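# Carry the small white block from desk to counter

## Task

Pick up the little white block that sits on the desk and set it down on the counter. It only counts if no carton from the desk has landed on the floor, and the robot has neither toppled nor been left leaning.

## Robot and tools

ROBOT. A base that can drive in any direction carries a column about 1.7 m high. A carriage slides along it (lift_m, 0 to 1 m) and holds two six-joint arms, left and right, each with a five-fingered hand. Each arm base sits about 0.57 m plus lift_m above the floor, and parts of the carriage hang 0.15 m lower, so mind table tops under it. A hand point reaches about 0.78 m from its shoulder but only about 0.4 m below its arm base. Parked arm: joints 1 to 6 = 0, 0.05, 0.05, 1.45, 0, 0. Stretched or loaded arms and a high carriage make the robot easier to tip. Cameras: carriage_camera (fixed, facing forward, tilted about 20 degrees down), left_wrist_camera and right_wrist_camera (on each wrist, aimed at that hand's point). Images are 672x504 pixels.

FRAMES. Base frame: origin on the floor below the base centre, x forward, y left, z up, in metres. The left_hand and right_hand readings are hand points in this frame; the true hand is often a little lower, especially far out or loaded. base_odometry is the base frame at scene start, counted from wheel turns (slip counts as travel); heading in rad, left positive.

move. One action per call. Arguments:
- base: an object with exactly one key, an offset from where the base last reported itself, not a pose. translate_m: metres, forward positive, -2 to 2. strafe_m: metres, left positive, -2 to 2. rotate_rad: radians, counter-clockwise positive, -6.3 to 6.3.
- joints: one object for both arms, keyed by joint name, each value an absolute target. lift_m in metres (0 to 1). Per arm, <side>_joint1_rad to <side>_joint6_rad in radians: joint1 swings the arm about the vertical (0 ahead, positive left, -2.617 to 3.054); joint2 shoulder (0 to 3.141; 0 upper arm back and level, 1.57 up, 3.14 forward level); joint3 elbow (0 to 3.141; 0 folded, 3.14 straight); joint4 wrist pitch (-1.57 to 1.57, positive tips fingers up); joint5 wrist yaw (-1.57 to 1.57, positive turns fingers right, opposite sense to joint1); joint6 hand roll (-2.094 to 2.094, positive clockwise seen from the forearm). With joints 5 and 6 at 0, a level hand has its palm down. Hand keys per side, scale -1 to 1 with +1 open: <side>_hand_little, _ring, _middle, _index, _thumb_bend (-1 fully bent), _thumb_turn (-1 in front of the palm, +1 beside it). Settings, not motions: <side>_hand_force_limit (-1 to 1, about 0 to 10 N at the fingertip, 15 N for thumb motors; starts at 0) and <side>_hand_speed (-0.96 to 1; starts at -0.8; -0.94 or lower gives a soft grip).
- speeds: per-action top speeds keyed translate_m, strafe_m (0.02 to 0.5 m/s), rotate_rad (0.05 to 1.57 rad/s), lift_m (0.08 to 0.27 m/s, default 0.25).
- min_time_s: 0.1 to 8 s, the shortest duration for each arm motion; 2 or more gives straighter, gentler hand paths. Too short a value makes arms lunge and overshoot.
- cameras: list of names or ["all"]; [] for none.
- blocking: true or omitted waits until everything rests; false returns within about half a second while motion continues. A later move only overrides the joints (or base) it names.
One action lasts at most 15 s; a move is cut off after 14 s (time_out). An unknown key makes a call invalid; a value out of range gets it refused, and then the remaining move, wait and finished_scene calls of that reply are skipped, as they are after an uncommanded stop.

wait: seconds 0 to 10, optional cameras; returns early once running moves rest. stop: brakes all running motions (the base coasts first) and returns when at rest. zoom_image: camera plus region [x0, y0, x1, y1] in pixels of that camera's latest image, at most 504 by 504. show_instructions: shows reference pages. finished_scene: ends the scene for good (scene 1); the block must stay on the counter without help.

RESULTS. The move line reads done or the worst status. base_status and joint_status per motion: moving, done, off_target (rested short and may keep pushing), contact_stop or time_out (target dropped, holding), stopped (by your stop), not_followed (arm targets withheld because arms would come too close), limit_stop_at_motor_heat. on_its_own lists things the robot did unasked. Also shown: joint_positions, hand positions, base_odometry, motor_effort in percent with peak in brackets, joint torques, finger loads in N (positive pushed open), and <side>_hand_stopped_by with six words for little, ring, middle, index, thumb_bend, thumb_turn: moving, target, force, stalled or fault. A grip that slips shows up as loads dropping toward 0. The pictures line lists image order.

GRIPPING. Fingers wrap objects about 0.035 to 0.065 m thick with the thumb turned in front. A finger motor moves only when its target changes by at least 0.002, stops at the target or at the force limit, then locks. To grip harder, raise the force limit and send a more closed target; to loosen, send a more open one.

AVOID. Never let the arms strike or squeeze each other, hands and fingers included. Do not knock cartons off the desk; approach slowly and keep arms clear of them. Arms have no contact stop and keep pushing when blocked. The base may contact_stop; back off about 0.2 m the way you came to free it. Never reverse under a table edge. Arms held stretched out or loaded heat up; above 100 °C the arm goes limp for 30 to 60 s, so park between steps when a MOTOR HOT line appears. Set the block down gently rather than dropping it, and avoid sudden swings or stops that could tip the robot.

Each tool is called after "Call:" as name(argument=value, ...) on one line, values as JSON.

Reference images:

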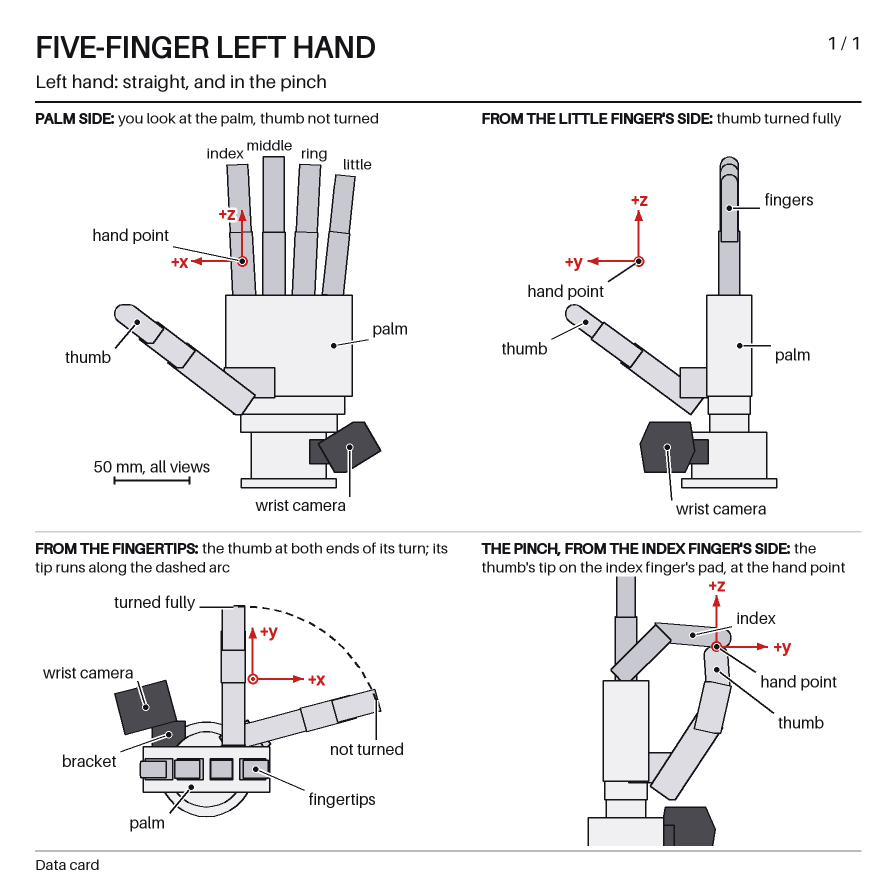

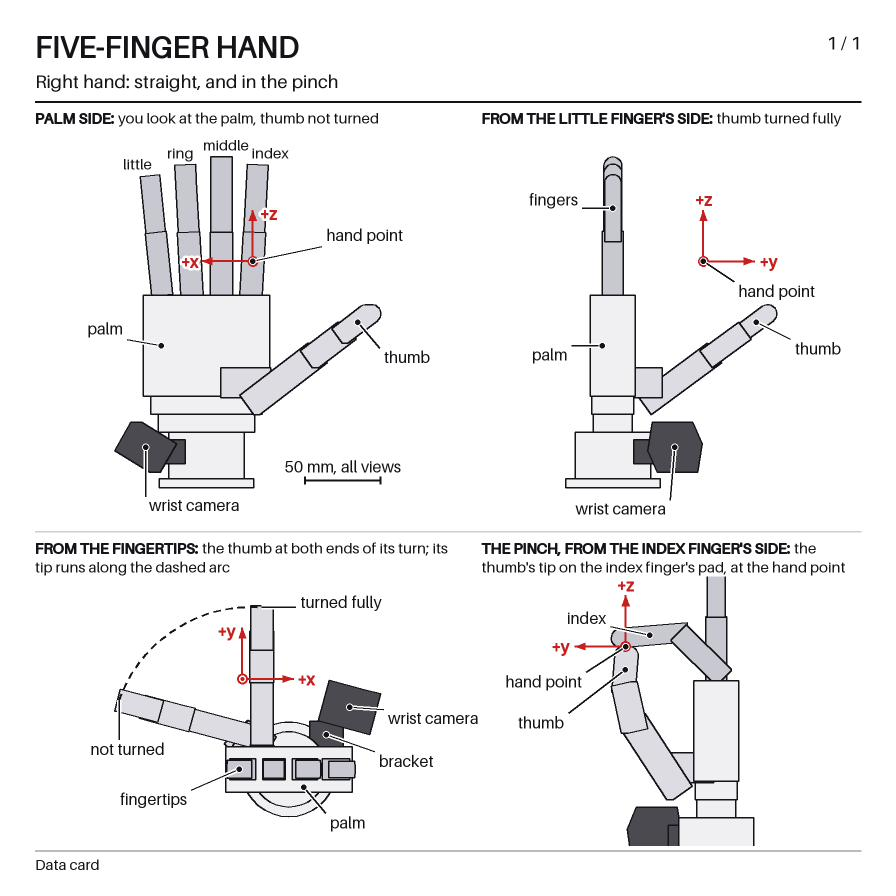

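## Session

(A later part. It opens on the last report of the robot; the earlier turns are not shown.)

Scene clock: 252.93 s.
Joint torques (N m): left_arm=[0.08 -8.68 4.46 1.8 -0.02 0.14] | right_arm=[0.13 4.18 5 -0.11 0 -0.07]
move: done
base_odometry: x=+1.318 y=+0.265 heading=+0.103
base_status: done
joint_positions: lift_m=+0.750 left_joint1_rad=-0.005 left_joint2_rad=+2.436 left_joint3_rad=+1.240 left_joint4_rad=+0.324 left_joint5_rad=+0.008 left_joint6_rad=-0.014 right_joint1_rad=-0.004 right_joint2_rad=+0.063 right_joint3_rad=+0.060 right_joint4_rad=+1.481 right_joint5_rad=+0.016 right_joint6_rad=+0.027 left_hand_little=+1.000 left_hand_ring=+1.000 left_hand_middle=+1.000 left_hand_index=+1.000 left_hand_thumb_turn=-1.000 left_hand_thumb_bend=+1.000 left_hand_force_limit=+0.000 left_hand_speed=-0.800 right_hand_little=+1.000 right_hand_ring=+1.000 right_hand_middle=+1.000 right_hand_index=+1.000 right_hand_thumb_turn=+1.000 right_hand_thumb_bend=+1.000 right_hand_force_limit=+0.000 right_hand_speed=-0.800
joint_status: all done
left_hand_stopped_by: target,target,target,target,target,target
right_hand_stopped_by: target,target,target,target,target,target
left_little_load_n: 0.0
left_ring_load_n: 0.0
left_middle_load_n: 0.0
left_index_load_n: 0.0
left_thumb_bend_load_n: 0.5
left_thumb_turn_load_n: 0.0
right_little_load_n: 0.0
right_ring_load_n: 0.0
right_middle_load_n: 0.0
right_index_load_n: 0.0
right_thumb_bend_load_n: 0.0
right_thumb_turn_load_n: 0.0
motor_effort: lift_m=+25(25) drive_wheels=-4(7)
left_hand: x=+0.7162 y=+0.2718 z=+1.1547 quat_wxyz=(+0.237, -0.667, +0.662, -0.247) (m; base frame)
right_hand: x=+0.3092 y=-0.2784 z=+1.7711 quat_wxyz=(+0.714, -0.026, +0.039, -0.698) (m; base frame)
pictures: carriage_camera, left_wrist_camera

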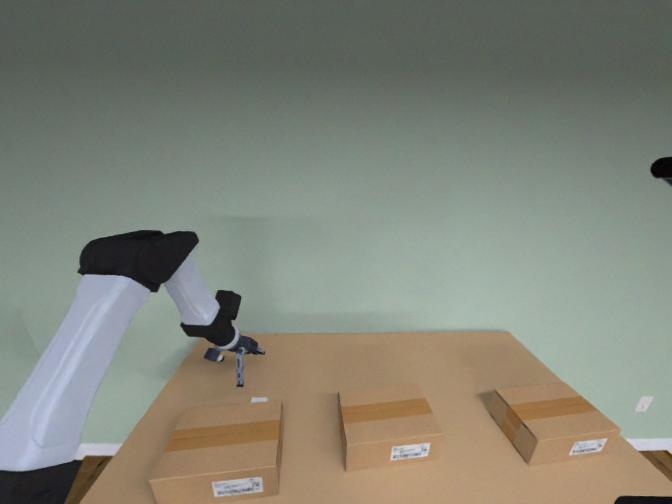

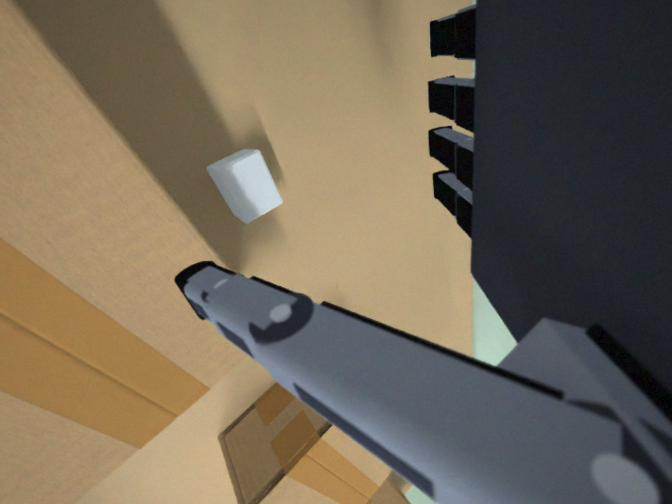

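Call:
move(joints={"left_joint1_rad": -0.03, "left_joint2_rad": 2.497, "left_joint3_rad": 1.35, "left_joint4_rad": 0.282, "left_joint5_rad": 0, "left_joint6_rad": 0, "lift_m": 0.68}, min_time_s=1.5, speeds={"lift_m": 0.08}, cameras=["carriage_camera", "left_wrist_camera"])

Call:
zoom_image(camera="left_wrist_camera", region=[100, 0, 480, 350])

Scene clock: 269.10 s.
Joint torques (N m): left_arm=[-0.75 -9.17 6.79 1.48 -0.05 0.06] | right_arm=[0.14 4.19 5 -0.11 -0.01 -0.07]
Motor temperatures (°C): left_arm=[25 39 41 37 25 23] | right_arm=[26 29 39 29 26 24]
move: done
base_odometry: x=+1.318 y=+0.265 heading=+0.103
base_status: not commanded
joint_positions: lift_m=+0.680 left_joint1_rad=-0.025 left_joint2_rad=+2.483 left_joint3_rad=+1.328 left_joint4_rad=+0.291 left_joint5_rad=+0.008 left_joint6_rad=-0.012 right_joint1_rad=-0.004 right_joint2_rad=+0.063 right_joint3_rad=+0.060 right_joint4_rad=+1.481 right_joint5_rad=+0.016 right_joint6_rad=+0.027 left_hand_little=+1.000 left_hand_ring=+1.000 left_hand_middle=+1.000 left_hand_index=+1.000 left_hand_thumb_turn=-1.000 left_hand_thumb_bend=+1.000 left_hand_force_limit=+0.000 left_hand_speed=-0.800 right_hand_little=+1.000 right_hand_ring=+1.000 right_hand_middle=+1.000 right_hand_index=+1.000 right_hand_thumb_turn=+1.000 right_hand_thumb_bend=+1.000 right_hand_force_limit=+0.000 right_hand_speed=-0.800
joint_status: all done
left_hand_stopped_by: target,target,target,target,target,target
right_hand_stopped_by: target,target,target,target,target,target
left_little_load_n: 0.0
left_ring_load_n: 0.0
left_middle_load_n: 0.0
left_index_load_n: 0.0
left_thumb_bend_load_n: 0.0
left_thumb_turn_load_n: 0.0
right_little_load_n: 0.0
right_ring_load_n: -0.5
right_middle_load_n: 0.0
right_index_load_n: 0.0
right_thumb_bend_load_n: 0.0
right_thumb_turn_load_n: 0.0
motor_effort: lift_m=+25(26) drive_wheels=-4(4)
left_hand: x=+0.7340 y=+0.2613 z=+1.0824 quat_wxyz=(+0.238, -0.658, +0.669, -0.252) (m; base frame)
right_hand: x=+0.3092 y=-0.2784 z=+1.7011 quat_wxyz=(+0.714, -0.026, +0.039, -0.698) (m; base frame)
pictures: carriage_camera, left_wrist_camera

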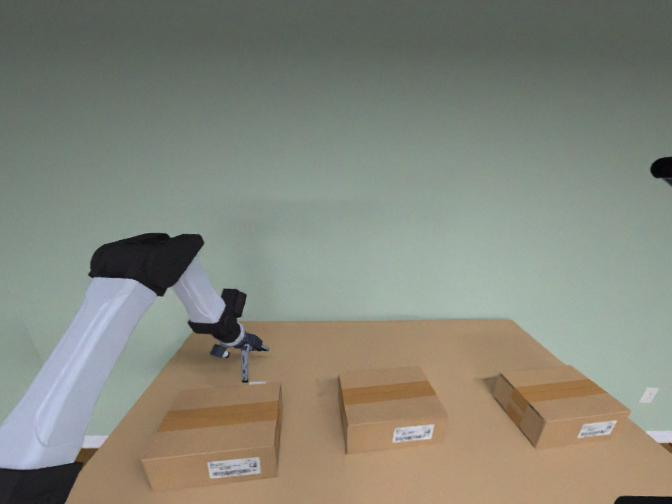

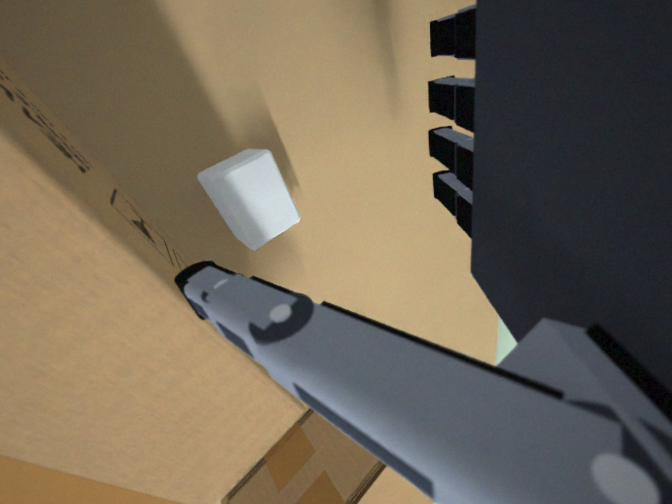

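Scaled by 1.326 from the camera's 672x504 image, which has a finer 960x720 frame.

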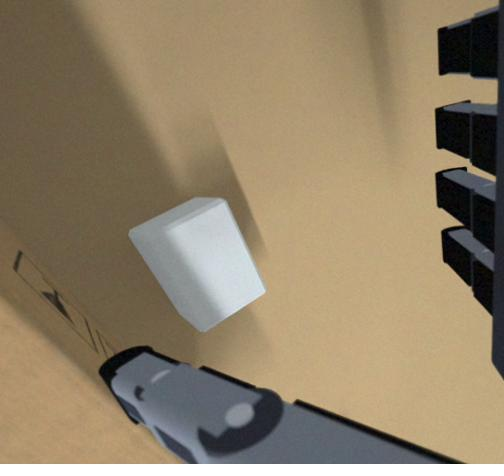

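Call:
move(joints={"lift_m": 0.63}, speeds={"lift_m": 0.08}, cameras=["carriage_camera", "left_wrist_camera"])

Call:
zoom_image(camera="left_wrist_camera", region=[100, 0, 480, 350])

Call:
zoom_image(camera="carriage_camera", region=[130, 250, 380, 430])

Scene clock: 278.90 s.
Joint torques (N m): left_arm=[-0.72 -9.66 6.42 1.45 -0.02 0.13] | right_arm=[0.17 4.21 5 -0.11 0 -0.07]
move: done
base_odometry: x=+1.318 y=+0.265 heading=+0.103
base_status: not commanded
joint_positions: lift_m=+0.630 left_joint1_rad=-0.025 left_joint2_rad=+2.489 left_joint3_rad=+1.333 left_joint4_rad=+0.287 left_joint5_rad=+0.008 left_joint6_rad=-0.012 right_joint1_rad=-0.004 right_joint2_rad=+0.063 right_joint3_rad=+0.060 right_joint4_rad=+1.481 right_joint5_rad=+0.016 right_joint6_rad=+0.027 left_hand_little=+1.000 left_hand_ring=+1.000 left_hand_middle=+1.000 left_hand_index=+1.000 left_hand_thumb_turn=-1.000 left_hand_thumb_bend=+1.000 left_hand_force_limit=+0.000 left_hand_speed=-0.800 right_hand_little=+1.000 right_hand_ring=+1.000 right_hand_middle=+1.000 right_hand_index=+1.000 right_hand_thumb_turn=+1.000 right_hand_thumb_bend=+1.000 right_hand_force_limit=+0.000 right_hand_speed=-0.800
joint_status: all done
left_hand_stopped_by: target,target,target,target,target,target
right_hand_stopped_by: target,target,target,target,target,target
left_little_load_n: 0.0
left_ring_load_n: 0.0
left_middle_load_n: 0.0
left_index_load_n: 0.0
left_thumb_bend_load_n: 0.0
left_thumb_turn_load_n: 0.0
right_little_load_n: 0.0
right_ring_load_n: 0.0
right_middle_load_n: 0.0
right_index_load_n: 0.0
right_thumb_bend_load_n: 0.0
right_thumb_turn_load_n: 0.0
motor_effort: lift_m=+25(26) drive_wheels=-4(4)
left_hand: x=+0.7332 y=+0.2613 z=+1.0302 quat_wxyz=(+0.236, -0.658, +0.670, -0.250) (m; base frame)
right_hand: x=+0.3092 y=-0.2784 z=+1.6512 quat_wxyz=(+0.714, -0.026, +0.039, -0.698) (m; base frame)
pictures: carriage_camera, left_wrist_camera

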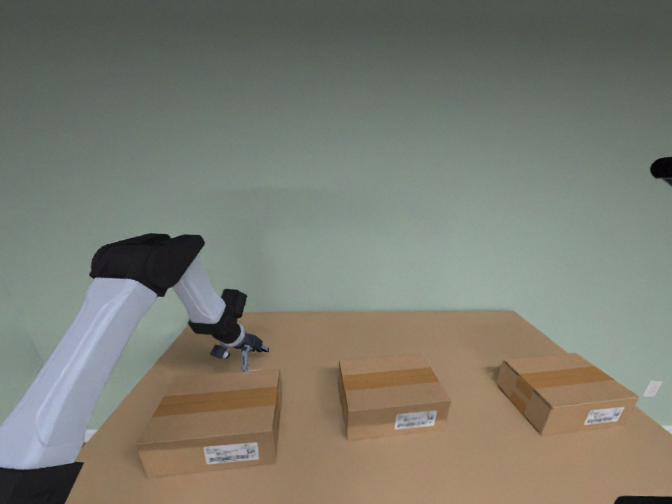

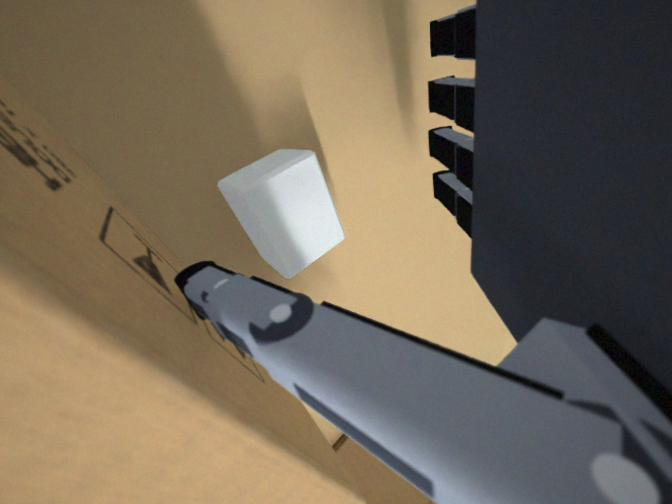

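Scaled by 1.326 from the camera's 672x504 image, which has a finer 960x720 frame.

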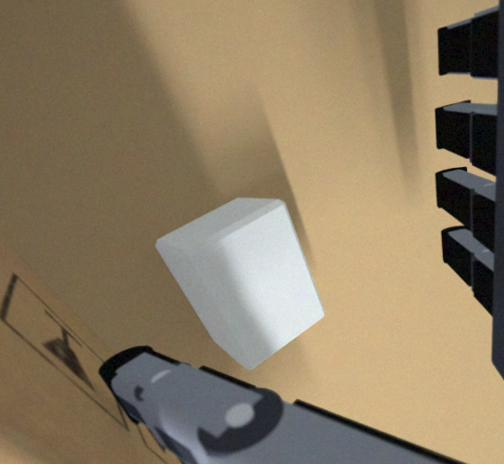

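Scaled by 2.016 from the camera's 672x504 image, which has a finer 960x720 frame.

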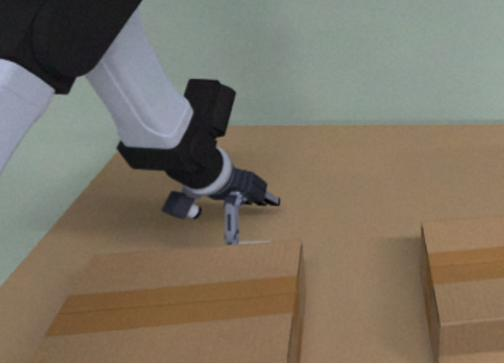

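Call:
move(joints={"left_hand_thumb_bend": 0.6, "left_hand_index": 0.5, "left_hand_middle": 0.5, "left_joint1_rad": -0.045}, cameras=["left_wrist_camera"])

Call:
zoom_image(camera="left_wrist_camera", region=[100, 0, 600, 400])

Scene clock: 298.40 s.
Joint torques (N m): left_arm=[-0.4 -9.69 6.58 1.45 -0.02 0.06] | right_arm=[0.14 4.21 4.98 -0.12 0 -0.07]
move: done
base_odometry: x=+1.318 y=+0.265 heading=+0.103
base_status: not commanded
joint_positions: lift_m=+0.630 left_joint1_rad=-0.043 left_joint2_rad=+2.489 left_joint3_rad=+1.333 left_joint4_rad=+0.287 left_joint5_rad=+0.008 left_joint6_rad=-0.012 right_joint1_rad=-0.004 right_joint2_rad=+0.063 right_joint3_rad=+0.060 right_joint4_rad=+1.481 right_joint5_rad=+0.016 right_joint6_rad=+0.027 left_hand_little=+1.000 left_hand_ring=+1.000 left_hand_middle=+0.500 left_hand_index=+0.500 left_hand_thumb_turn=-1.000 left_hand_thumb_bend=+0.600 left_hand_force_limit=+0.000 left_hand_speed=-0.800 right_hand_little=+1.000 right_hand_ring=+1.000 right_hand_middle=+1.000 right_hand_index=+1.000 right_hand_thumb_turn=+1.000 right_hand_thumb_bend=+1.000 right_hand_force_limit=+0.000 right_hand_speed=-0.800
joint_status: all done
left_hand_stopped_by: target,target,target,target,target,target
right_hand_stopped_by: target,target,target,target,target,target
left_little_load_n: 0.0
left_ring_load_n: 0.0
left_middle_load_n: 0.0
left_index_load_n: 0.0
left_thumb_bend_load_n: 0.0
left_thumb_turn_load_n: 0.0
right_little_load_n: 0.0
right_ring_load_n: 0.0
right_middle_load_n: 0.0
right_index_load_n: 0.0
right_thumb_bend_load_n: 0.0
right_thumb_turn_load_n: 0.0
motor_effort: lift_m=+25(25) drive_wheels=-4(4)
left_hand: x=+0.7323 y=+0.2523 z=+1.0302 quat_wxyz=(+0.234, -0.652, +0.675, -0.252) (m; base frame)
right_hand: x=+0.3092 y=-0.2784 z=+1.6512 quat_wxyz=(+0.714, -0.026, +0.039, -0.698) (m; base frame)
pictures: left_wrist_camera

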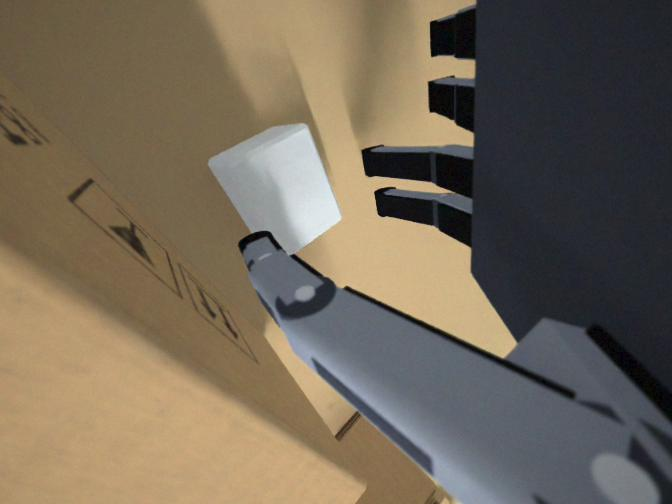

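Scaled by 1.008 from the camera's 672x504 image, which has a finer 960x720 frame.

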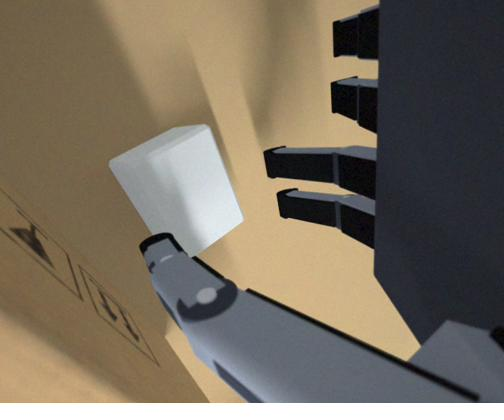

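Call:
move(joints={"left_hand_thumb_bend": 0.75, "lift_m": 0.59}, speeds={"lift_m": 0.08}, cameras=["left_wrist_camera", "carriage_camera"])

Call:
zoom_image(camera="left_wrist_camera", region=[100, 0, 600, 400])

Scene clock: 308.07 s.
Joint torques (N m): left_arm=[-0.29 -9.77 5.81 1.39 -0.03 0.12] | right_arm=[0.16 4.19 5.01 -0.11 -0.01 -0.07]
move: done
base_odometry: x=+1.318 y=+0.265 heading=+0.103
base_status: not commanded
joint_positions: lift_m=+0.590 left_joint1_rad=-0.043 left_joint2_rad=+2.489 left_joint3_rad=+1.340 left_joint4_rad=+0.291 left_joint5_rad=+0.008 left_joint6_rad=-0.012 right_joint1_rad=-0.004 right_joint2_rad=+0.063 right_joint3_rad=+0.060 right_joint4_rad=+1.482 right_joint5_rad=+0.016 right_joint6_rad=+0.027 left_hand_little=+1.000 left_hand_ring=+1.000 left_hand_middle=+0.499 left_hand_index=+0.500 left_hand_thumb_turn=-1.000 left_hand_thumb_bend=+0.750 left_hand_force_limit=+0.000 left_hand_speed=-0.800 right_hand_little=+1.000 right_hand_ring=+1.000 right_hand_middle=+1.000 right_hand_index=+1.000 right_hand_thumb_turn=+1.000 right_hand_thumb_bend=+1.000 right_hand_force_limit=+0.000 right_hand_speed=-0.800
joint_status: all done
left_hand_stopped_by: target,target,target,target,target,target
right_hand_stopped_by: target,target,target,target,target,target
left_little_load_n: 0.0
left_ring_load_n: 0.0
left_middle_load_n: -5.0
left_index_load_n: 0.0
left_thumb_bend_load_n: 0.0
left_thumb_turn_load_n: 0.0
right_little_load_n: 0.0
right_ring_load_n: 0.0
right_middle_load_n: 0.0
right_index_load_n: 0.0
right_thumb_bend_load_n: 0.0
right_thumb_turn_load_n: 0.0
motor_effort: lift_m=+24(25) drive_wheels=-1(4)
left_hand: x=+0.7363 y=+0.2521 z=+0.9928 quat_wxyz=(+0.237, -0.651, +0.674, -0.256) (m; base frame)
right_hand: x=+0.3091 y=-0.2784 z=+1.6113 quat_wxyz=(+0.714, -0.026, +0.039, -0.698) (m; base frame)
pictures: carriage_camera, left_wrist_camera

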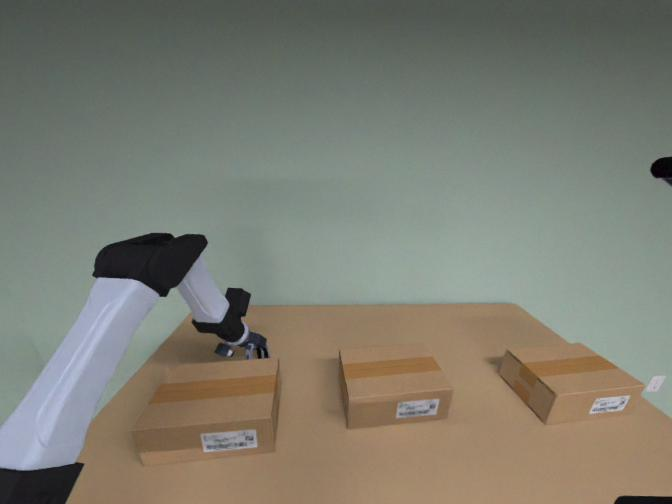

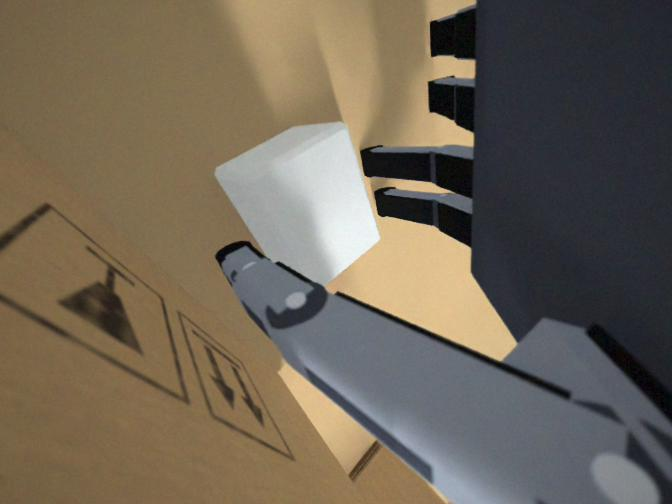

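Scaled by 1.008 from the camera's 672x504 image, which has a finer 960x720 frame.

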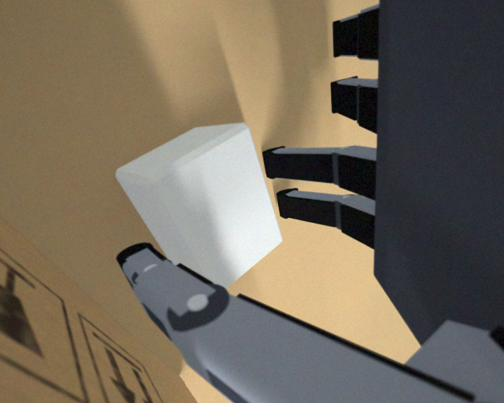

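Call:
move(joints={"left_hand_thumb_bend": 0.5, "lift_m": 0.595, "left_hand_speed": -0.9, "left_hand_force_limit": -0.3}, speeds={"lift_m": 0.08}, cameras=["left_wrist_camera"])

Call:
move(joints={"left_hand_index": 0.1, "left_hand_middle": 0.1}, cameras=["left_wrist_camera"])

Scene clock: 320.70 s.
Joint torques (N m): left_arm=[-0.34 -9.85 5.78 1.52 0 0.09] | right_arm=[0.14 4.19 5 -0.12 0 -0.07]
move: done
base_odometry: x=+1.318 y=+0.265 heading=+0.103
base_status: not commanded
joint_positions: lift_m=+0.595 left_joint1_rad=-0.043 left_joint2_rad=+2.489 left_joint3_rad=+1.340 left_joint4_rad=+0.284 left_joint5_rad=+0.008 left_joint6_rad=-0.012 right_joint1_rad=-0.004 right_joint2_rad=+0.063 right_joint3_rad=+0.060 right_joint4_rad=+1.482 right_joint5_rad=+0.016 right_joint6_rad=+0.027 left_hand_little=+1.000 left_hand_ring=+1.000 left_hand_middle=+0.500 left_hand_index=+0.500 left_hand_thumb_turn=-1.000 left_hand_thumb_bend=+0.500 left_hand_force_limit=-0.300 left_hand_speed=-0.900 right_hand_little=+1.000 right_hand_ring=+1.000 right_hand_middle=+1.000 right_hand_index=+1.000 right_hand_thumb_turn=+1.000 right_hand_thumb_bend=+1.000 right_hand_force_limit=+0.000 right_hand_speed=-0.800
joint_status: all done
left_hand_stopped_by: target,target,target,target,target,target
right_hand_stopped_by: target,target,target,target,target,target
left_little_load_n: 0.0
left_ring_load_n: 0.0
left_middle_load_n: 0.0
left_index_load_n: 0.0
left_thumb_bend_load_n: 0.5
left_thumb_turn_load_n: 0.5
right_little_load_n: 0.0
right_ring_load_n: 0.0
right_middle_load_n: 0.0
right_index_load_n: 0.0
right_thumb_bend_load_n: 0.0
right_thumb_turn_load_n: 0.0
motor_effort: lift_m=+28(32) drive_wheels=-4(4)
left_hand: x=+0.7345 y=+0.2522 z=+0.9964 quat_wxyz=(+0.235, -0.652, +0.675, -0.253) (m; base frame)
right_hand: x=+0.3091 y=-0.2784 z=+1.6158 quat_wxyz=(+0.714, -0.026, +0.039, -0.698) (m; base frame)
pictures: left_wrist_camera

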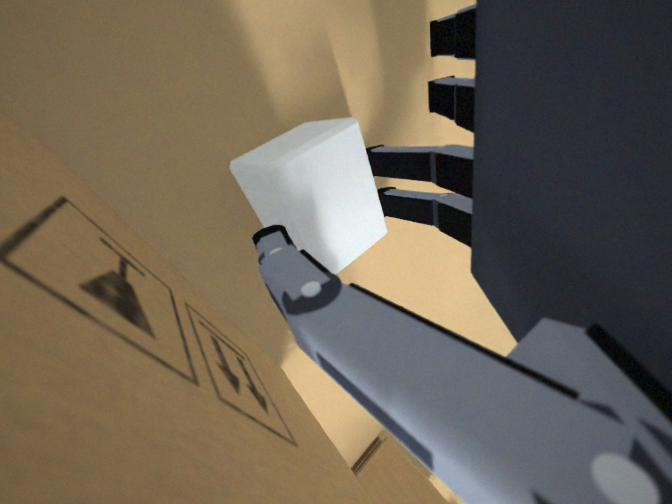

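Scene clock: 322.33 s.
Joint torques (N m): left_arm=[-0.49 -9.62 5.9 1.53 -0.01 0.07] | right_arm=[0.18 4.19 4.98 -0.11 0 -0.07]
move: off_target
base_odometry: x=+1.318 y=+0.265 heading=+0.103
base_status: not commanded
joint_positions: lift_m=+0.595 left_joint1_rad=-0.043 left_joint2_rad=+2.489 left_joint3_rad=+1.340 left_joint4_rad=+0.284 left_joint5_rad=+0.008 left_joint6_rad=-0.012 right_joint1_rad=-0.004 right_joint2_rad=+0.063 right_joint3_rad=+0.060 right_joint4_rad=+1.482 right_joint5_rad=+0.016 right_joint6_rad=+0.027 left_hand_little=+1.000 left_hand_ring=+1.000 left_hand_middle=+0.204 left_hand_index=+0.194 left_hand_thumb_turn=-1.000 left_hand_thumb_bend=+0.500 left_hand_force_limit=-0.300 left_hand_speed=-0.900 right_hand_little=+1.000 right_hand_ring=+1.000 right_hand_middle=+1.000 right_hand_index=+1.000 right_hand_thumb_turn=+1.000 right_hand_thumb_bend=+1.000 right_hand_force_limit=+0.000 right_hand_speed=-0.800
joint_status: left_hand_middle off_target (ended at +0.204, target +0.100); left_hand_index off_target (ended at +0.194, target +0.100)
left_hand_stopped_by: target,target,force,force,target,target
right_hand_stopped_by: target,target,target,target,target,target
left_little_load_n: 0.0
left_ring_load_n: 0.0
left_middle_load_n: 0.5
left_index_load_n: 0.0
left_thumb_bend_load_n: 0.0
left_thumb_turn_load_n: 0.0
right_little_load_n: 0.0
right_ring_load_n: 0.0
right_middle_load_n: 0.0
right_index_load_n: 0.0
right_thumb_bend_load_n: 0.0
right_thumb_turn_load_n: 0.0
motor_effort: lift_m=+28(28) drive_wheels=-4(4)
left_hand: x=+0.7345 y=+0.2522 z=+0.9964 quat_wxyz=(+0.235, -0.652, +0.675, -0.253) (m; base frame)
right_hand: x=+0.3091 y=-0.2784 z=+1.6158 quat_wxyz=(+0.714, -0.026, +0.039, -0.698) (m; base frame)
pictures: left_wrist_camera

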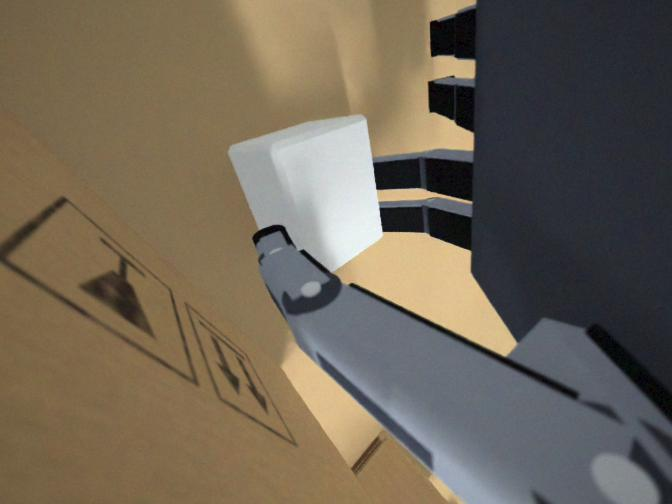

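Call:
move(joints={"left_hand_index": -0.1, "left_hand_middle": -0.1, "left_hand_speed": -0.94, "left_hand_force_limit": -0.3}, cameras=["left_wrist_camera"])

Scene clock: 325.43 s.
Joint torques (N m): left_arm=[-0.29 -9.73 5.72 1.49 -0.06 0.08] | right_arm=[0.16 4.21 5 -0.12 0 -0.06]
move: off_target
base_odometry: x=+1.318 y=+0.265 heading=+0.103
base_status: not commanded
joint_positions: lift_m=+0.595 left_joint1_rad=-0.043 left_joint2_rad=+2.489 left_joint3_rad=+1.340 left_joint4_rad=+0.284 left_joint5_rad=+0.008 left_joint6_rad=-0.012 right_joint1_rad=-0.004 right_joint2_rad=+0.063 right_joint3_rad=+0.060 right_joint4_rad=+1.482 right_joint5_rad=+0.016 right_joint6_rad=+0.027 left_hand_little=+1.000 left_hand_ring=+1.000 left_hand_middle=+0.189 left_hand_index=+0.157 left_hand_thumb_turn=-1.000 left_hand_thumb_bend=+0.502 left_hand_force_limit=-0.300 left_hand_speed=-0.940 right_hand_little=+1.000 right_hand_ring=+1.000 right_hand_middle=+1.000 right_hand_index=+1.000 right_hand_thumb_turn=+1.000 right_hand_thumb_bend=+1.000 right_hand_force_limit=+0.000 right_hand_speed=-0.800
joint_status: left_hand_middle off_target (ended at +0.189, target -0.100); left_hand_index off_target (ended at +0.157, target -0.100); the others done
left_hand_stopped_by: target,target,force,force,target,target
right_hand_stopped_by: target,target,target,target,target,target
left_little_load_n: 0.0
left_ring_load_n: 0.0
left_middle_load_n: 2.5
left_index_load_n: 4.5
left_thumb_bend_load_n: 5.5
left_thumb_turn_load_n: -0.5
right_little_load_n: 0.0
right_ring_load_n: 0.0
right_middle_load_n: 0.0
right_index_load_n: 0.0
right_thumb_bend_load_n: 0.0
right_thumb_turn_load_n: 0.0
motor_effort: lift_m=+28(28) drive_wheels=-4(4)
left_hand: x=+0.7345 y=+0.2522 z=+0.9964 quat_wxyz=(+0.235, -0.652, +0.675, -0.253) (m; base frame)
right_hand: x=+0.3091 y=-0.2784 z=+1.6158 quat_wxyz=(+0.714, -0.026, +0.039, -0.698) (m; base frame)
pictures: left_wrist_camera

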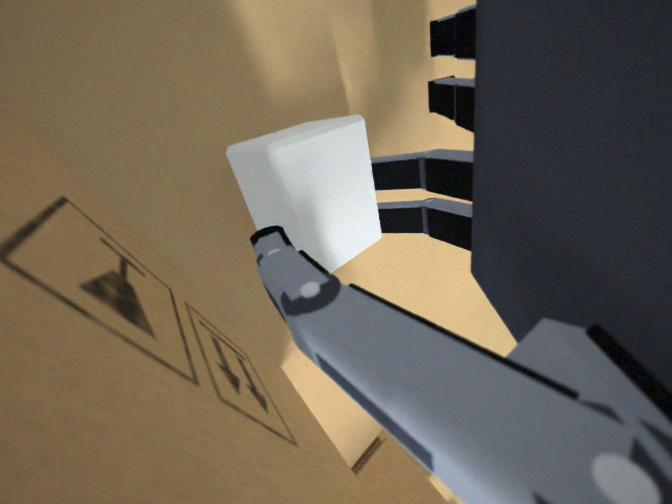

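Call:
move(joints={"lift_m": 0.63}, speeds={"lift_m": 0.08}, cameras=["left_wrist_camera", "carriage_camera"])

Scene clock: 327.83 s.
Joint torques (N m): left_arm=[-0.39 -10 5.74 1.6 -0.03 0.11] | right_arm=[0.13 4.18 4.98 -0.11 -0.01 -0.07]
move: done
base_odometry: x=+1.318 y=+0.265 heading=+0.103
base_status: not commanded
joint_positions: lift_m=+0.630 left_joint1_rad=-0.043 left_joint2_rad=+2.492 left_joint3_rad=+1.340 left_joint4_rad=+0.277 left_joint5_rad=+0.008 left_joint6_rad=-0.012 right_joint1_rad=-0.004 right_joint2_rad=+0.063 right_joint3_rad=+0.060 right_joint4_rad=+1.482 right_joint5_rad=+0.016 right_joint6_rad=+0.027 left_hand_little=+1.000 left_hand_ring=+1.000 left_hand_middle=+0.189 left_hand_index=+0.157 left_hand_thumb_turn=-1.000 left_hand_thumb_bend=+0.502 left_hand_force_limit=-0.300 left_hand_speed=-0.940 right_hand_little=+1.000 right_hand_ring=+1.000 right_hand_middle=+1.000 right_hand_index=+1.000 right_hand_thumb_turn=+1.000 right_hand_thumb_bend=+1.000 right_hand_force_limit=+0.000 right_hand_speed=-0.800
joint_status: all done
left_hand_stopped_by: target,target,force,force,target,target
right_hand_stopped_by: target,target,target,target,target,target
left_little_load_n: 0.0
left_ring_load_n: 0.0
left_middle_load_n: 2.5
left_index_load_n: 4.5
left_thumb_bend_load_n: 5.5
left_thumb_turn_load_n: 0.0
right_little_load_n: 0.0
right_ring_load_n: -0.5
right_middle_load_n: 0.0
right_index_load_n: 0.0
right_thumb_bend_load_n: 0.0
right_thumb_turn_load_n: 0.5
motor_effort: lift_m=+27(33) drive_wheels=-4(4)
left_hand: x=+0.7320 y=+0.2523 z=+1.0291 quat_wxyz=(+0.232, -0.653, +0.676, -0.250) (m; base frame)
right_hand: x=+0.3091 y=-0.2784 z=+1.6509 quat_wxyz=(+0.714, -0.026, +0.039, -0.698) (m; base frame)
pictures: carriage_camera, left_wrist_camera

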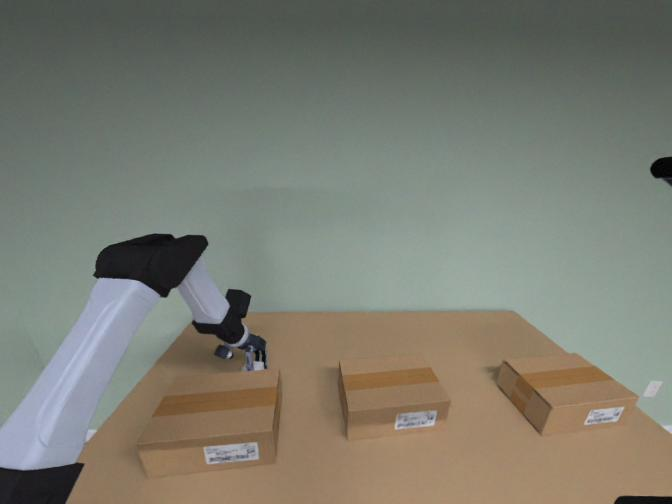

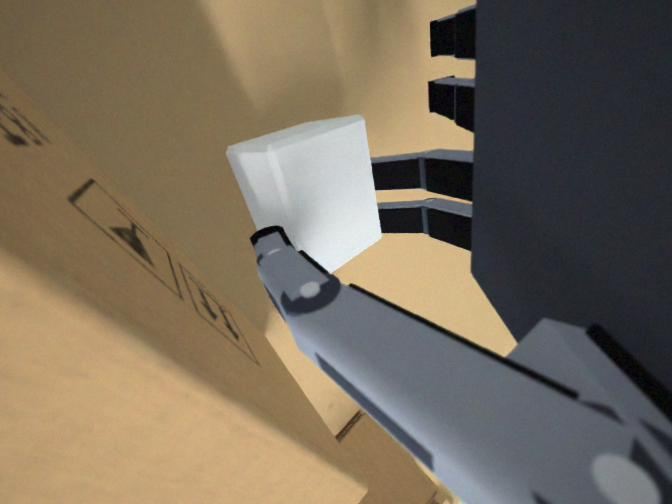

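Call:
move(joints={"lift_m": 0.75}, speeds={"lift_m": 0.12}, cameras=[])

Call:
move(joints={"left_joint1_rad": 0, "left_joint2_rad": 1.2, "left_joint3_rad": 1.2, "left_joint4_rad": -0.86}, min_time_s=4, cameras=["left_wrist_camera", "carriage_camera"])

Scene clock: 340.77 s.
Joint torques (N m): left_arm=[-0.44 -10.36 5.79 1.56 0 0.09] | right_arm=[0.16 4.18 4.98 -0.11 0 -0.07]
move: done
base_odometry: x=+1.318 y=+0.265 heading=+0.103
base_status: not commanded
joint_positions: lift_m=+0.750 left_joint1_rad=-0.043 left_joint2_rad=+2.495 left_joint3_rad=+1.340 left_joint4_rad=+0.275 left_joint5_rad=+0.008 left_joint6_rad=-0.012 right_joint1_rad=-0.004 right_joint2_rad=+0.063 right_joint3_rad=+0.060 right_joint4_rad=+1.482 right_joint5_rad=+0.016 right_joint6_rad=+0.027 left_hand_little=+1.000 left_hand_ring=+1.000 left_hand_middle=+0.189 left_hand_index=+0.157 left_hand_thumb_turn=-1.000 left_hand_thumb_bend=+0.502 left_hand_force_limit=-0.300 left_hand_speed=-0.940 right_hand_little=+1.000 right_hand_ring=+1.000 right_hand_middle=+1.000 right_hand_index=+1.000 right_hand_thumb_turn=+1.000 right_hand_thumb_bend=+1.000 right_hand_force_limit=+0.000 right_hand_speed=-0.800
joint_status: all done
left_hand_stopped_by: target,target,force,force,target,target
right_hand_stopped_by: target,target,target,target,target,target
left_little_load_n: 0.0
left_ring_load_n: 0.0
left_middle_load_n: 2.5
left_index_load_n: 4.0
left_thumb_bend_load_n: 5.5
left_thumb_turn_load_n: -0.5
right_little_load_n: 0.0
right_ring_load_n: 0.0
right_middle_load_n: 0.0
right_index_load_n: 0.0
right_thumb_bend_load_n: 0.0
right_thumb_turn_load_n: 0.0
motor_effort: lift_m=+27(33) drive_wheels=-4(4)
left_hand: x=+0.7307 y=+0.2523 z=+1.1474 quat_wxyz=(+0.230, -0.654, +0.677, -0.248) (m; base frame)
right_hand: x=+0.3091 y=-0.2784 z=+1.7709 quat_wxyz=(+0.714, -0.026, +0.039, -0.698) (m; base frame)
pictures: none
No camera images: "cameras" was empty.

Scene clock: 345.07 s.
Joint torques (N m): left_arm=[0.13 -5 6.24 1.39 0.01 0.11] | right_arm=[0.14 4.19 5 -0.12 0 -0.07]
Motor temperatures (°C): left_arm=[25 44 42 37 25 23] | right_arm=[26 29 38 28 26 24]
move: done
base_odometry: x=+1.318 y=+0.265 heading=+0.103
base_status: not commanded
joint_positions: lift_m=+0.750 left_joint1_rad=-0.005 left_joint2_rad=+1.221 left_joint3_rad=+1.204 left_joint4_rad=-0.853 left_joint5_rad=+0.008 left_joint6_rad=-0.012 right_joint1_rad=-0.004 right_joint2_rad=+0.063 right_joint3_rad=+0.060 right_joint4_rad=+1.482 right_joint5_rad=+0.016 right_joint6_rad=+0.027 left_hand_little=+1.000 left_hand_ring=+1.000 left_hand_middle=+0.189 left_hand_index=+0.157 left_hand_thumb_turn=-1.000 left_hand_thumb_bend=+0.502 left_hand_force_limit=-0.300 left_hand_speed=-0.940 right_hand_little=+1.000 right_hand_ring=+1.000 right_hand_middle=+1.000 right_hand_index=+1.000 right_hand_thumb_turn=+1.000 right_hand_thumb_bend=+1.000 right_hand_force_limit=+0.000 right_hand_speed=-0.800
joint_status: all done
left_hand_stopped_by: target,target,force,force,target,target
right_hand_stopped_by: target,target,target,target,target,target
left_little_load_n: 0.0
left_ring_load_n: 0.0
left_middle_load_n: 2.0
left_index_load_n: 4.5
left_thumb_bend_load_n: 5.5
left_thumb_turn_load_n: -0.5
right_little_load_n: 0.0
right_ring_load_n: 0.0
right_middle_load_n: 0.0
right_index_load_n: 0.0
right_thumb_bend_load_n: 0.0
right_thumb_turn_load_n: 0.0
motor_effort: lift_m=+27(27) drive_wheels=-4(4)
left_hand: x=+0.5259 y=+0.2727 z=+1.4934 quat_wxyz=(+0.238, -0.665, +0.663, -0.247) (m; base frame)
right_hand: x=+0.3091 y=-0.2784 z=+1.7709 quat_wxyz=(+0.714, -0.026, +0.039, -0.698) (m; base frame)
pictures: carriage_camera, left_wrist_camera

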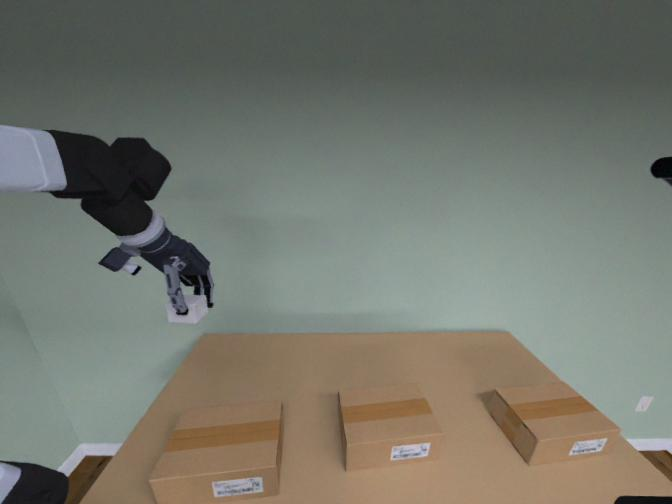

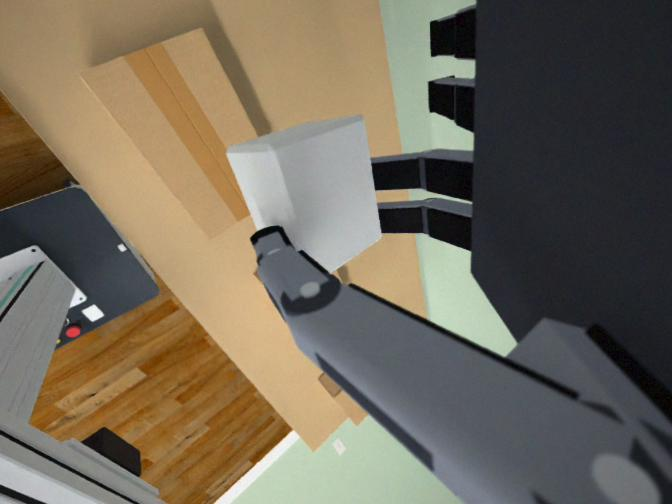

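Call:
move(base={"translate_m": -0.9}, speeds={"translate_m": 0.3}, cameras=[])

Call:
move(base={"rotate_rad": 3.04}, speeds={"rotate_rad": 0.8}, cameras=["carriage_camera", "left_wrist_camera"])

Scene clock: 353.80 s.
Joint torques (N m): left_arm=[0.24 -4.74 6.35 1.46 -0.02 0.15] | right_arm=[0.13 4.21 5 -0.13 -0.01 -0.07]
move: done
base_odometry: x=+0.423 y=+0.172 heading=+0.103
base_status: done
joint_positions: lift_m=+0.750 left_joint1_rad=-0.005 left_joint2_rad=+1.217 left_joint3_rad=+1.204 left_joint4_rad=-0.858 left_joint5_rad=+0.008 left_joint6_rad=-0.012 right_joint1_rad=-0.004 right_joint2_rad=+0.063 right_joint3_rad=+0.060 right_joint4_rad=+1.482 right_joint5_rad=+0.016 right_joint6_rad=+0.027 left_hand_little=+1.000 left_hand_ring=+1.000 left_hand_middle=+0.189 left_hand_index=+0.157 left_hand_thumb_turn=-1.000 left_hand_thumb_bend=+0.502 left_hand_force_limit=-0.300 left_hand_speed=-0.940 right_hand_little=+1.000 right_hand_ring=+1.000 right_hand_middle=+1.000 right_hand_index=+1.000 right_hand_thumb_turn=+1.000 right_hand_thumb_bend=+1.000 right_hand_force_limit=+0.000 right_hand_speed=-0.800
joint_status: not commanded
left_hand_stopped_by: target,target,force,force,target,target
right_hand_stopped_by: target,target,target,target,target,target
left_little_load_n: 0.0
left_ring_load_n: 0.0
left_middle_load_n: 2.0
left_index_load_n: 4.5
left_thumb_bend_load_n: 5.5
left_thumb_turn_load_n: -0.5
right_little_load_n: 0.0
right_ring_load_n: 0.0
right_middle_load_n: 0.0
right_index_load_n: 0.0
right_thumb_bend_load_n: 0.0
right_thumb_turn_load_n: 0.0
motor_effort: lift_m=+27(27) drive_wheels=-4(6)
left_hand: x=+0.5246 y=+0.2727 z=+1.4940 quat_wxyz=(+0.238, -0.665, +0.663, -0.247) (m; base frame)
right_hand: x=+0.3090 y=-0.2784 z=+1.7710 quat_wxyz=(+0.714, -0.026, +0.039, -0.698) (m; base frame)
pictures: none
No camera images: "cameras" was empty.

Scene clock: 358.90 s.
Joint torques (N m): left_arm=[-0.05 -4.79 6.24 1.46 0.03 0.09] | right_arm=[0.16 4.18 5.01 -0.12 0 -0.07]
move: done
base_odometry: x=+0.423 y=+0.173 heading=-3.141
base_status: done
joint_positions: lift_m=+0.750 left_joint1_rad=-0.002 left_joint2_rad=+1.217 left_joint3_rad=+1.204 left_joint4_rad=-0.858 left_joint5_rad=+0.007 left_joint6_rad=-0.012 right_joint1_rad=-0.004 right_joint2_rad=+0.063 right_joint3_rad=+0.060 right_joint4_rad=+1.482 right_joint5_rad=+0.016 right_joint6_rad=+0.027 left_hand_little=+1.000 left_hand_ring=+1.000 left_hand_middle=+0.189 left_hand_index=+0.157 left_hand_thumb_turn=-1.000 left_hand_thumb_bend=+0.502 left_hand_force_limit=-0.300 left_hand_speed=-0.940 right_hand_little=+1.000 right_hand_ring=+1.000 right_hand_middle=+1.000 right_hand_index=+1.000 right_hand_thumb_turn=+1.000 right_hand_thumb_bend=+1.000 right_hand_force_limit=+0.000 right_hand_speed=-0.800
joint_status: not commanded
left_hand_stopped_by: target,target,force,force,target,target
right_hand_stopped_by: target,target,target,target,target,target
left_little_load_n: 0.0
left_ring_load_n: 0.0
left_middle_load_n: 2.5
left_index_load_n: 4.5
left_thumb_bend_load_n: 5.5
left_thumb_turn_load_n: -0.5
right_little_load_n: 0.0
right_ring_load_n: 0.0
right_middle_load_n: 0.0
right_index_load_n: 0.5
right_thumb_bend_load_n: 0.0
right_thumb_turn_load_n: 0.0
motor_effort: lift_m=+27(27) drive_wheels=+3(9)
left_hand: x=+0.5245 y=+0.2739 z=+1.4939 quat_wxyz=(+0.238, -0.667, +0.662, -0.246) (m; base frame)
right_hand: x=+0.3090 y=-0.2784 z=+1.7710 quat_wxyz=(+0.714, -0.026, +0.039, -0.698) (m; base frame)
pictures: carriage_camera, left_wrist_camera

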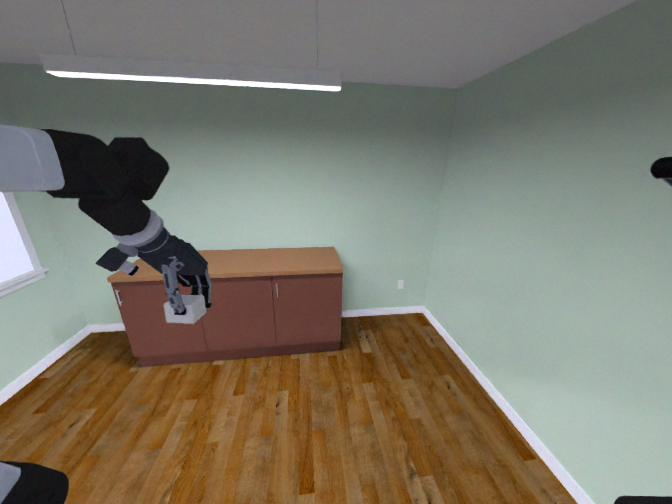

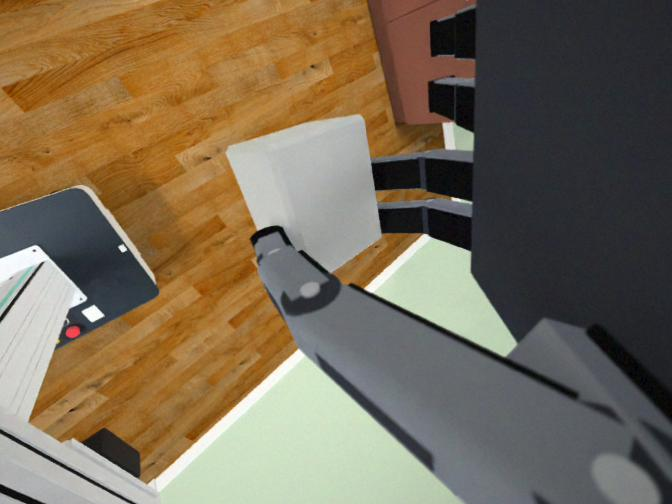

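Call:
move(base={"rotate_rad": 0.11}, cameras=[])

Call:
move(base={"translate_m": 1.2}, speeds={"translate_m": 0.35}, cameras=["carriage_camera"])

Scene clock: 365.90 s.
Joint torques (N m): left_arm=[-0.08 -4.67 6.27 1.53 -0.01 0.12] | right_arm=[0.18 4.19 4.98 -0.12 0 -0.07]
move: done
base_odometry: x=+0.423 y=+0.173 heading=-3.031
base_status: done
joint_positions: lift_m=+0.750 left_joint1_rad=-0.001 left_joint2_rad=+1.217 left_joint3_rad=+1.204 left_joint4_rad=-0.859 left_joint5_rad=+0.006 left_joint6_rad=-0.012 right_joint1_rad=-0.004 right_joint2_rad=+0.063 right_joint3_rad=+0.060 right_joint4_rad=+1.482 right_joint5_rad=+0.016 right_joint6_rad=+0.027 left_hand_little=+1.000 left_hand_ring=+1.000 left_hand_middle=+0.189 left_hand_index=+0.157 left_hand_thumb_turn=-1.000 left_hand_thumb_bend=+0.502 left_hand_force_limit=-0.300 left_hand_speed=-0.940 right_hand_little=+1.000 right_hand_ring=+1.000 right_hand_middle=+1.000 right_hand_index=+1.000 right_hand_thumb_turn=+1.000 right_hand_thumb_bend=+1.000 right_hand_force_limit=+0.000 right_hand_speed=-0.800
joint_status: not commanded
left_hand_stopped_by: target,target,force,force,target,target
right_hand_stopped_by: target,target,target,target,target,target
left_little_load_n: 0.0
left_ring_load_n: 0.0
left_middle_load_n: 2.0
left_index_load_n: 4.5
left_thumb_bend_load_n: 6.0
left_thumb_turn_load_n: -0.5
right_little_load_n: 0.0
right_ring_load_n: 0.0
right_middle_load_n: 0.0
right_index_load_n: 0.0
right_thumb_bend_load_n: 0.0
right_thumb_turn_load_n: 0.0
motor_effort: lift_m=+27(27) drive_wheels=+3(8)
left_hand: x=+0.5245 y=+0.2744 z=+1.4938 quat_wxyz=(+0.239, -0.667, +0.661, -0.246) (m; base frame)
right_hand: x=+0.3090 y=-0.2784 z=+1.7710 quat_wxyz=(+0.714, -0.026, +0.039, -0.698) (m; base frame)
pictures: none
No camera images: "cameras" was empty.

Scene clock: 371.03 s.
Joint torques (N m): left_arm=[-0.2 -4.59 6.27 1.57 -0.02 0.08] | right_arm=[0.14 4.18 4.98 -0.1 0 -0.07]
move: done
base_odometry: x=-0.770 y=+0.039 heading=-3.030
base_status: done
joint_positions: lift_m=+0.750 left_joint1_rad=-0.001 left_joint2_rad=+1.216 left_joint3_rad=+1.204 left_joint4_rad=-0.860 left_joint5_rad=+0.006 left_joint6_rad=-0.012 right_joint1_rad=-0.004 right_joint2_rad=+0.063 right_joint3_rad=+0.060 right_joint4_rad=+1.482 right_joint5_rad=+0.016 right_joint6_rad=+0.027 left_hand_little=+1.000 left_hand_ring=+1.000 left_hand_middle=+0.189 left_hand_index=+0.157 left_hand_thumb_turn=-1.000 left_hand_thumb_bend=+0.502 left_hand_force_limit=-0.300 left_hand_speed=-0.940 right_hand_little=+1.000 right_hand_ring=+1.000 right_hand_middle=+1.000 right_hand_index=+1.000 right_hand_thumb_turn=+1.000 right_hand_thumb_bend=+1.000 right_hand_force_limit=+0.000 right_hand_speed=-0.800
joint_status: not commanded
left_hand_stopped_by: target,target,force,force,target,target
right_hand_stopped_by: target,target,target,target,target,target
left_little_load_n: -0.5
left_ring_load_n: 0.0
left_middle_load_n: 2.5
left_index_load_n: 4.0
left_thumb_bend_load_n: 5.5
left_thumb_turn_load_n: -0.5
right_little_load_n: 0.0
right_ring_load_n: 0.0
right_middle_load_n: 0.0
right_index_load_n: 0.0
right_thumb_bend_load_n: 0.0
right_thumb_turn_load_n: 0.0
motor_effort: lift_m=+27(27) drive_wheels=-9(13)
left_hand: x=+0.5242 y=+0.2744 z=+1.4939 quat_wxyz=(+0.239, -0.667, +0.662, -0.246) (m; base frame)
right_hand: x=+0.3089 y=-0.2784 z=+1.7710 quat_wxyz=(+0.714, -0.026, +0.039, -0.698) (m; base frame)
pictures: carriage_camera

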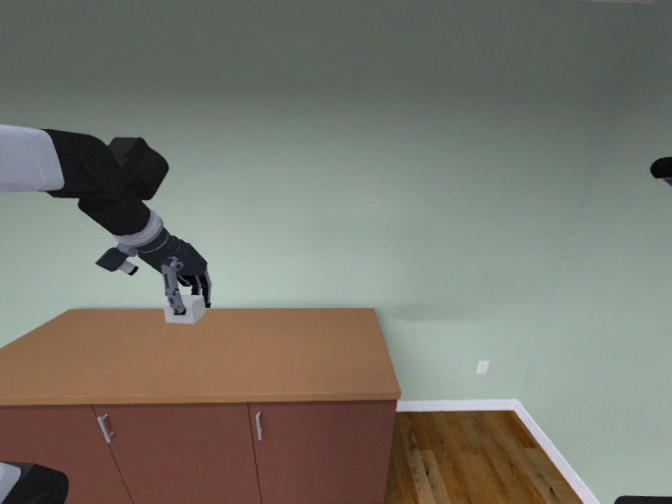

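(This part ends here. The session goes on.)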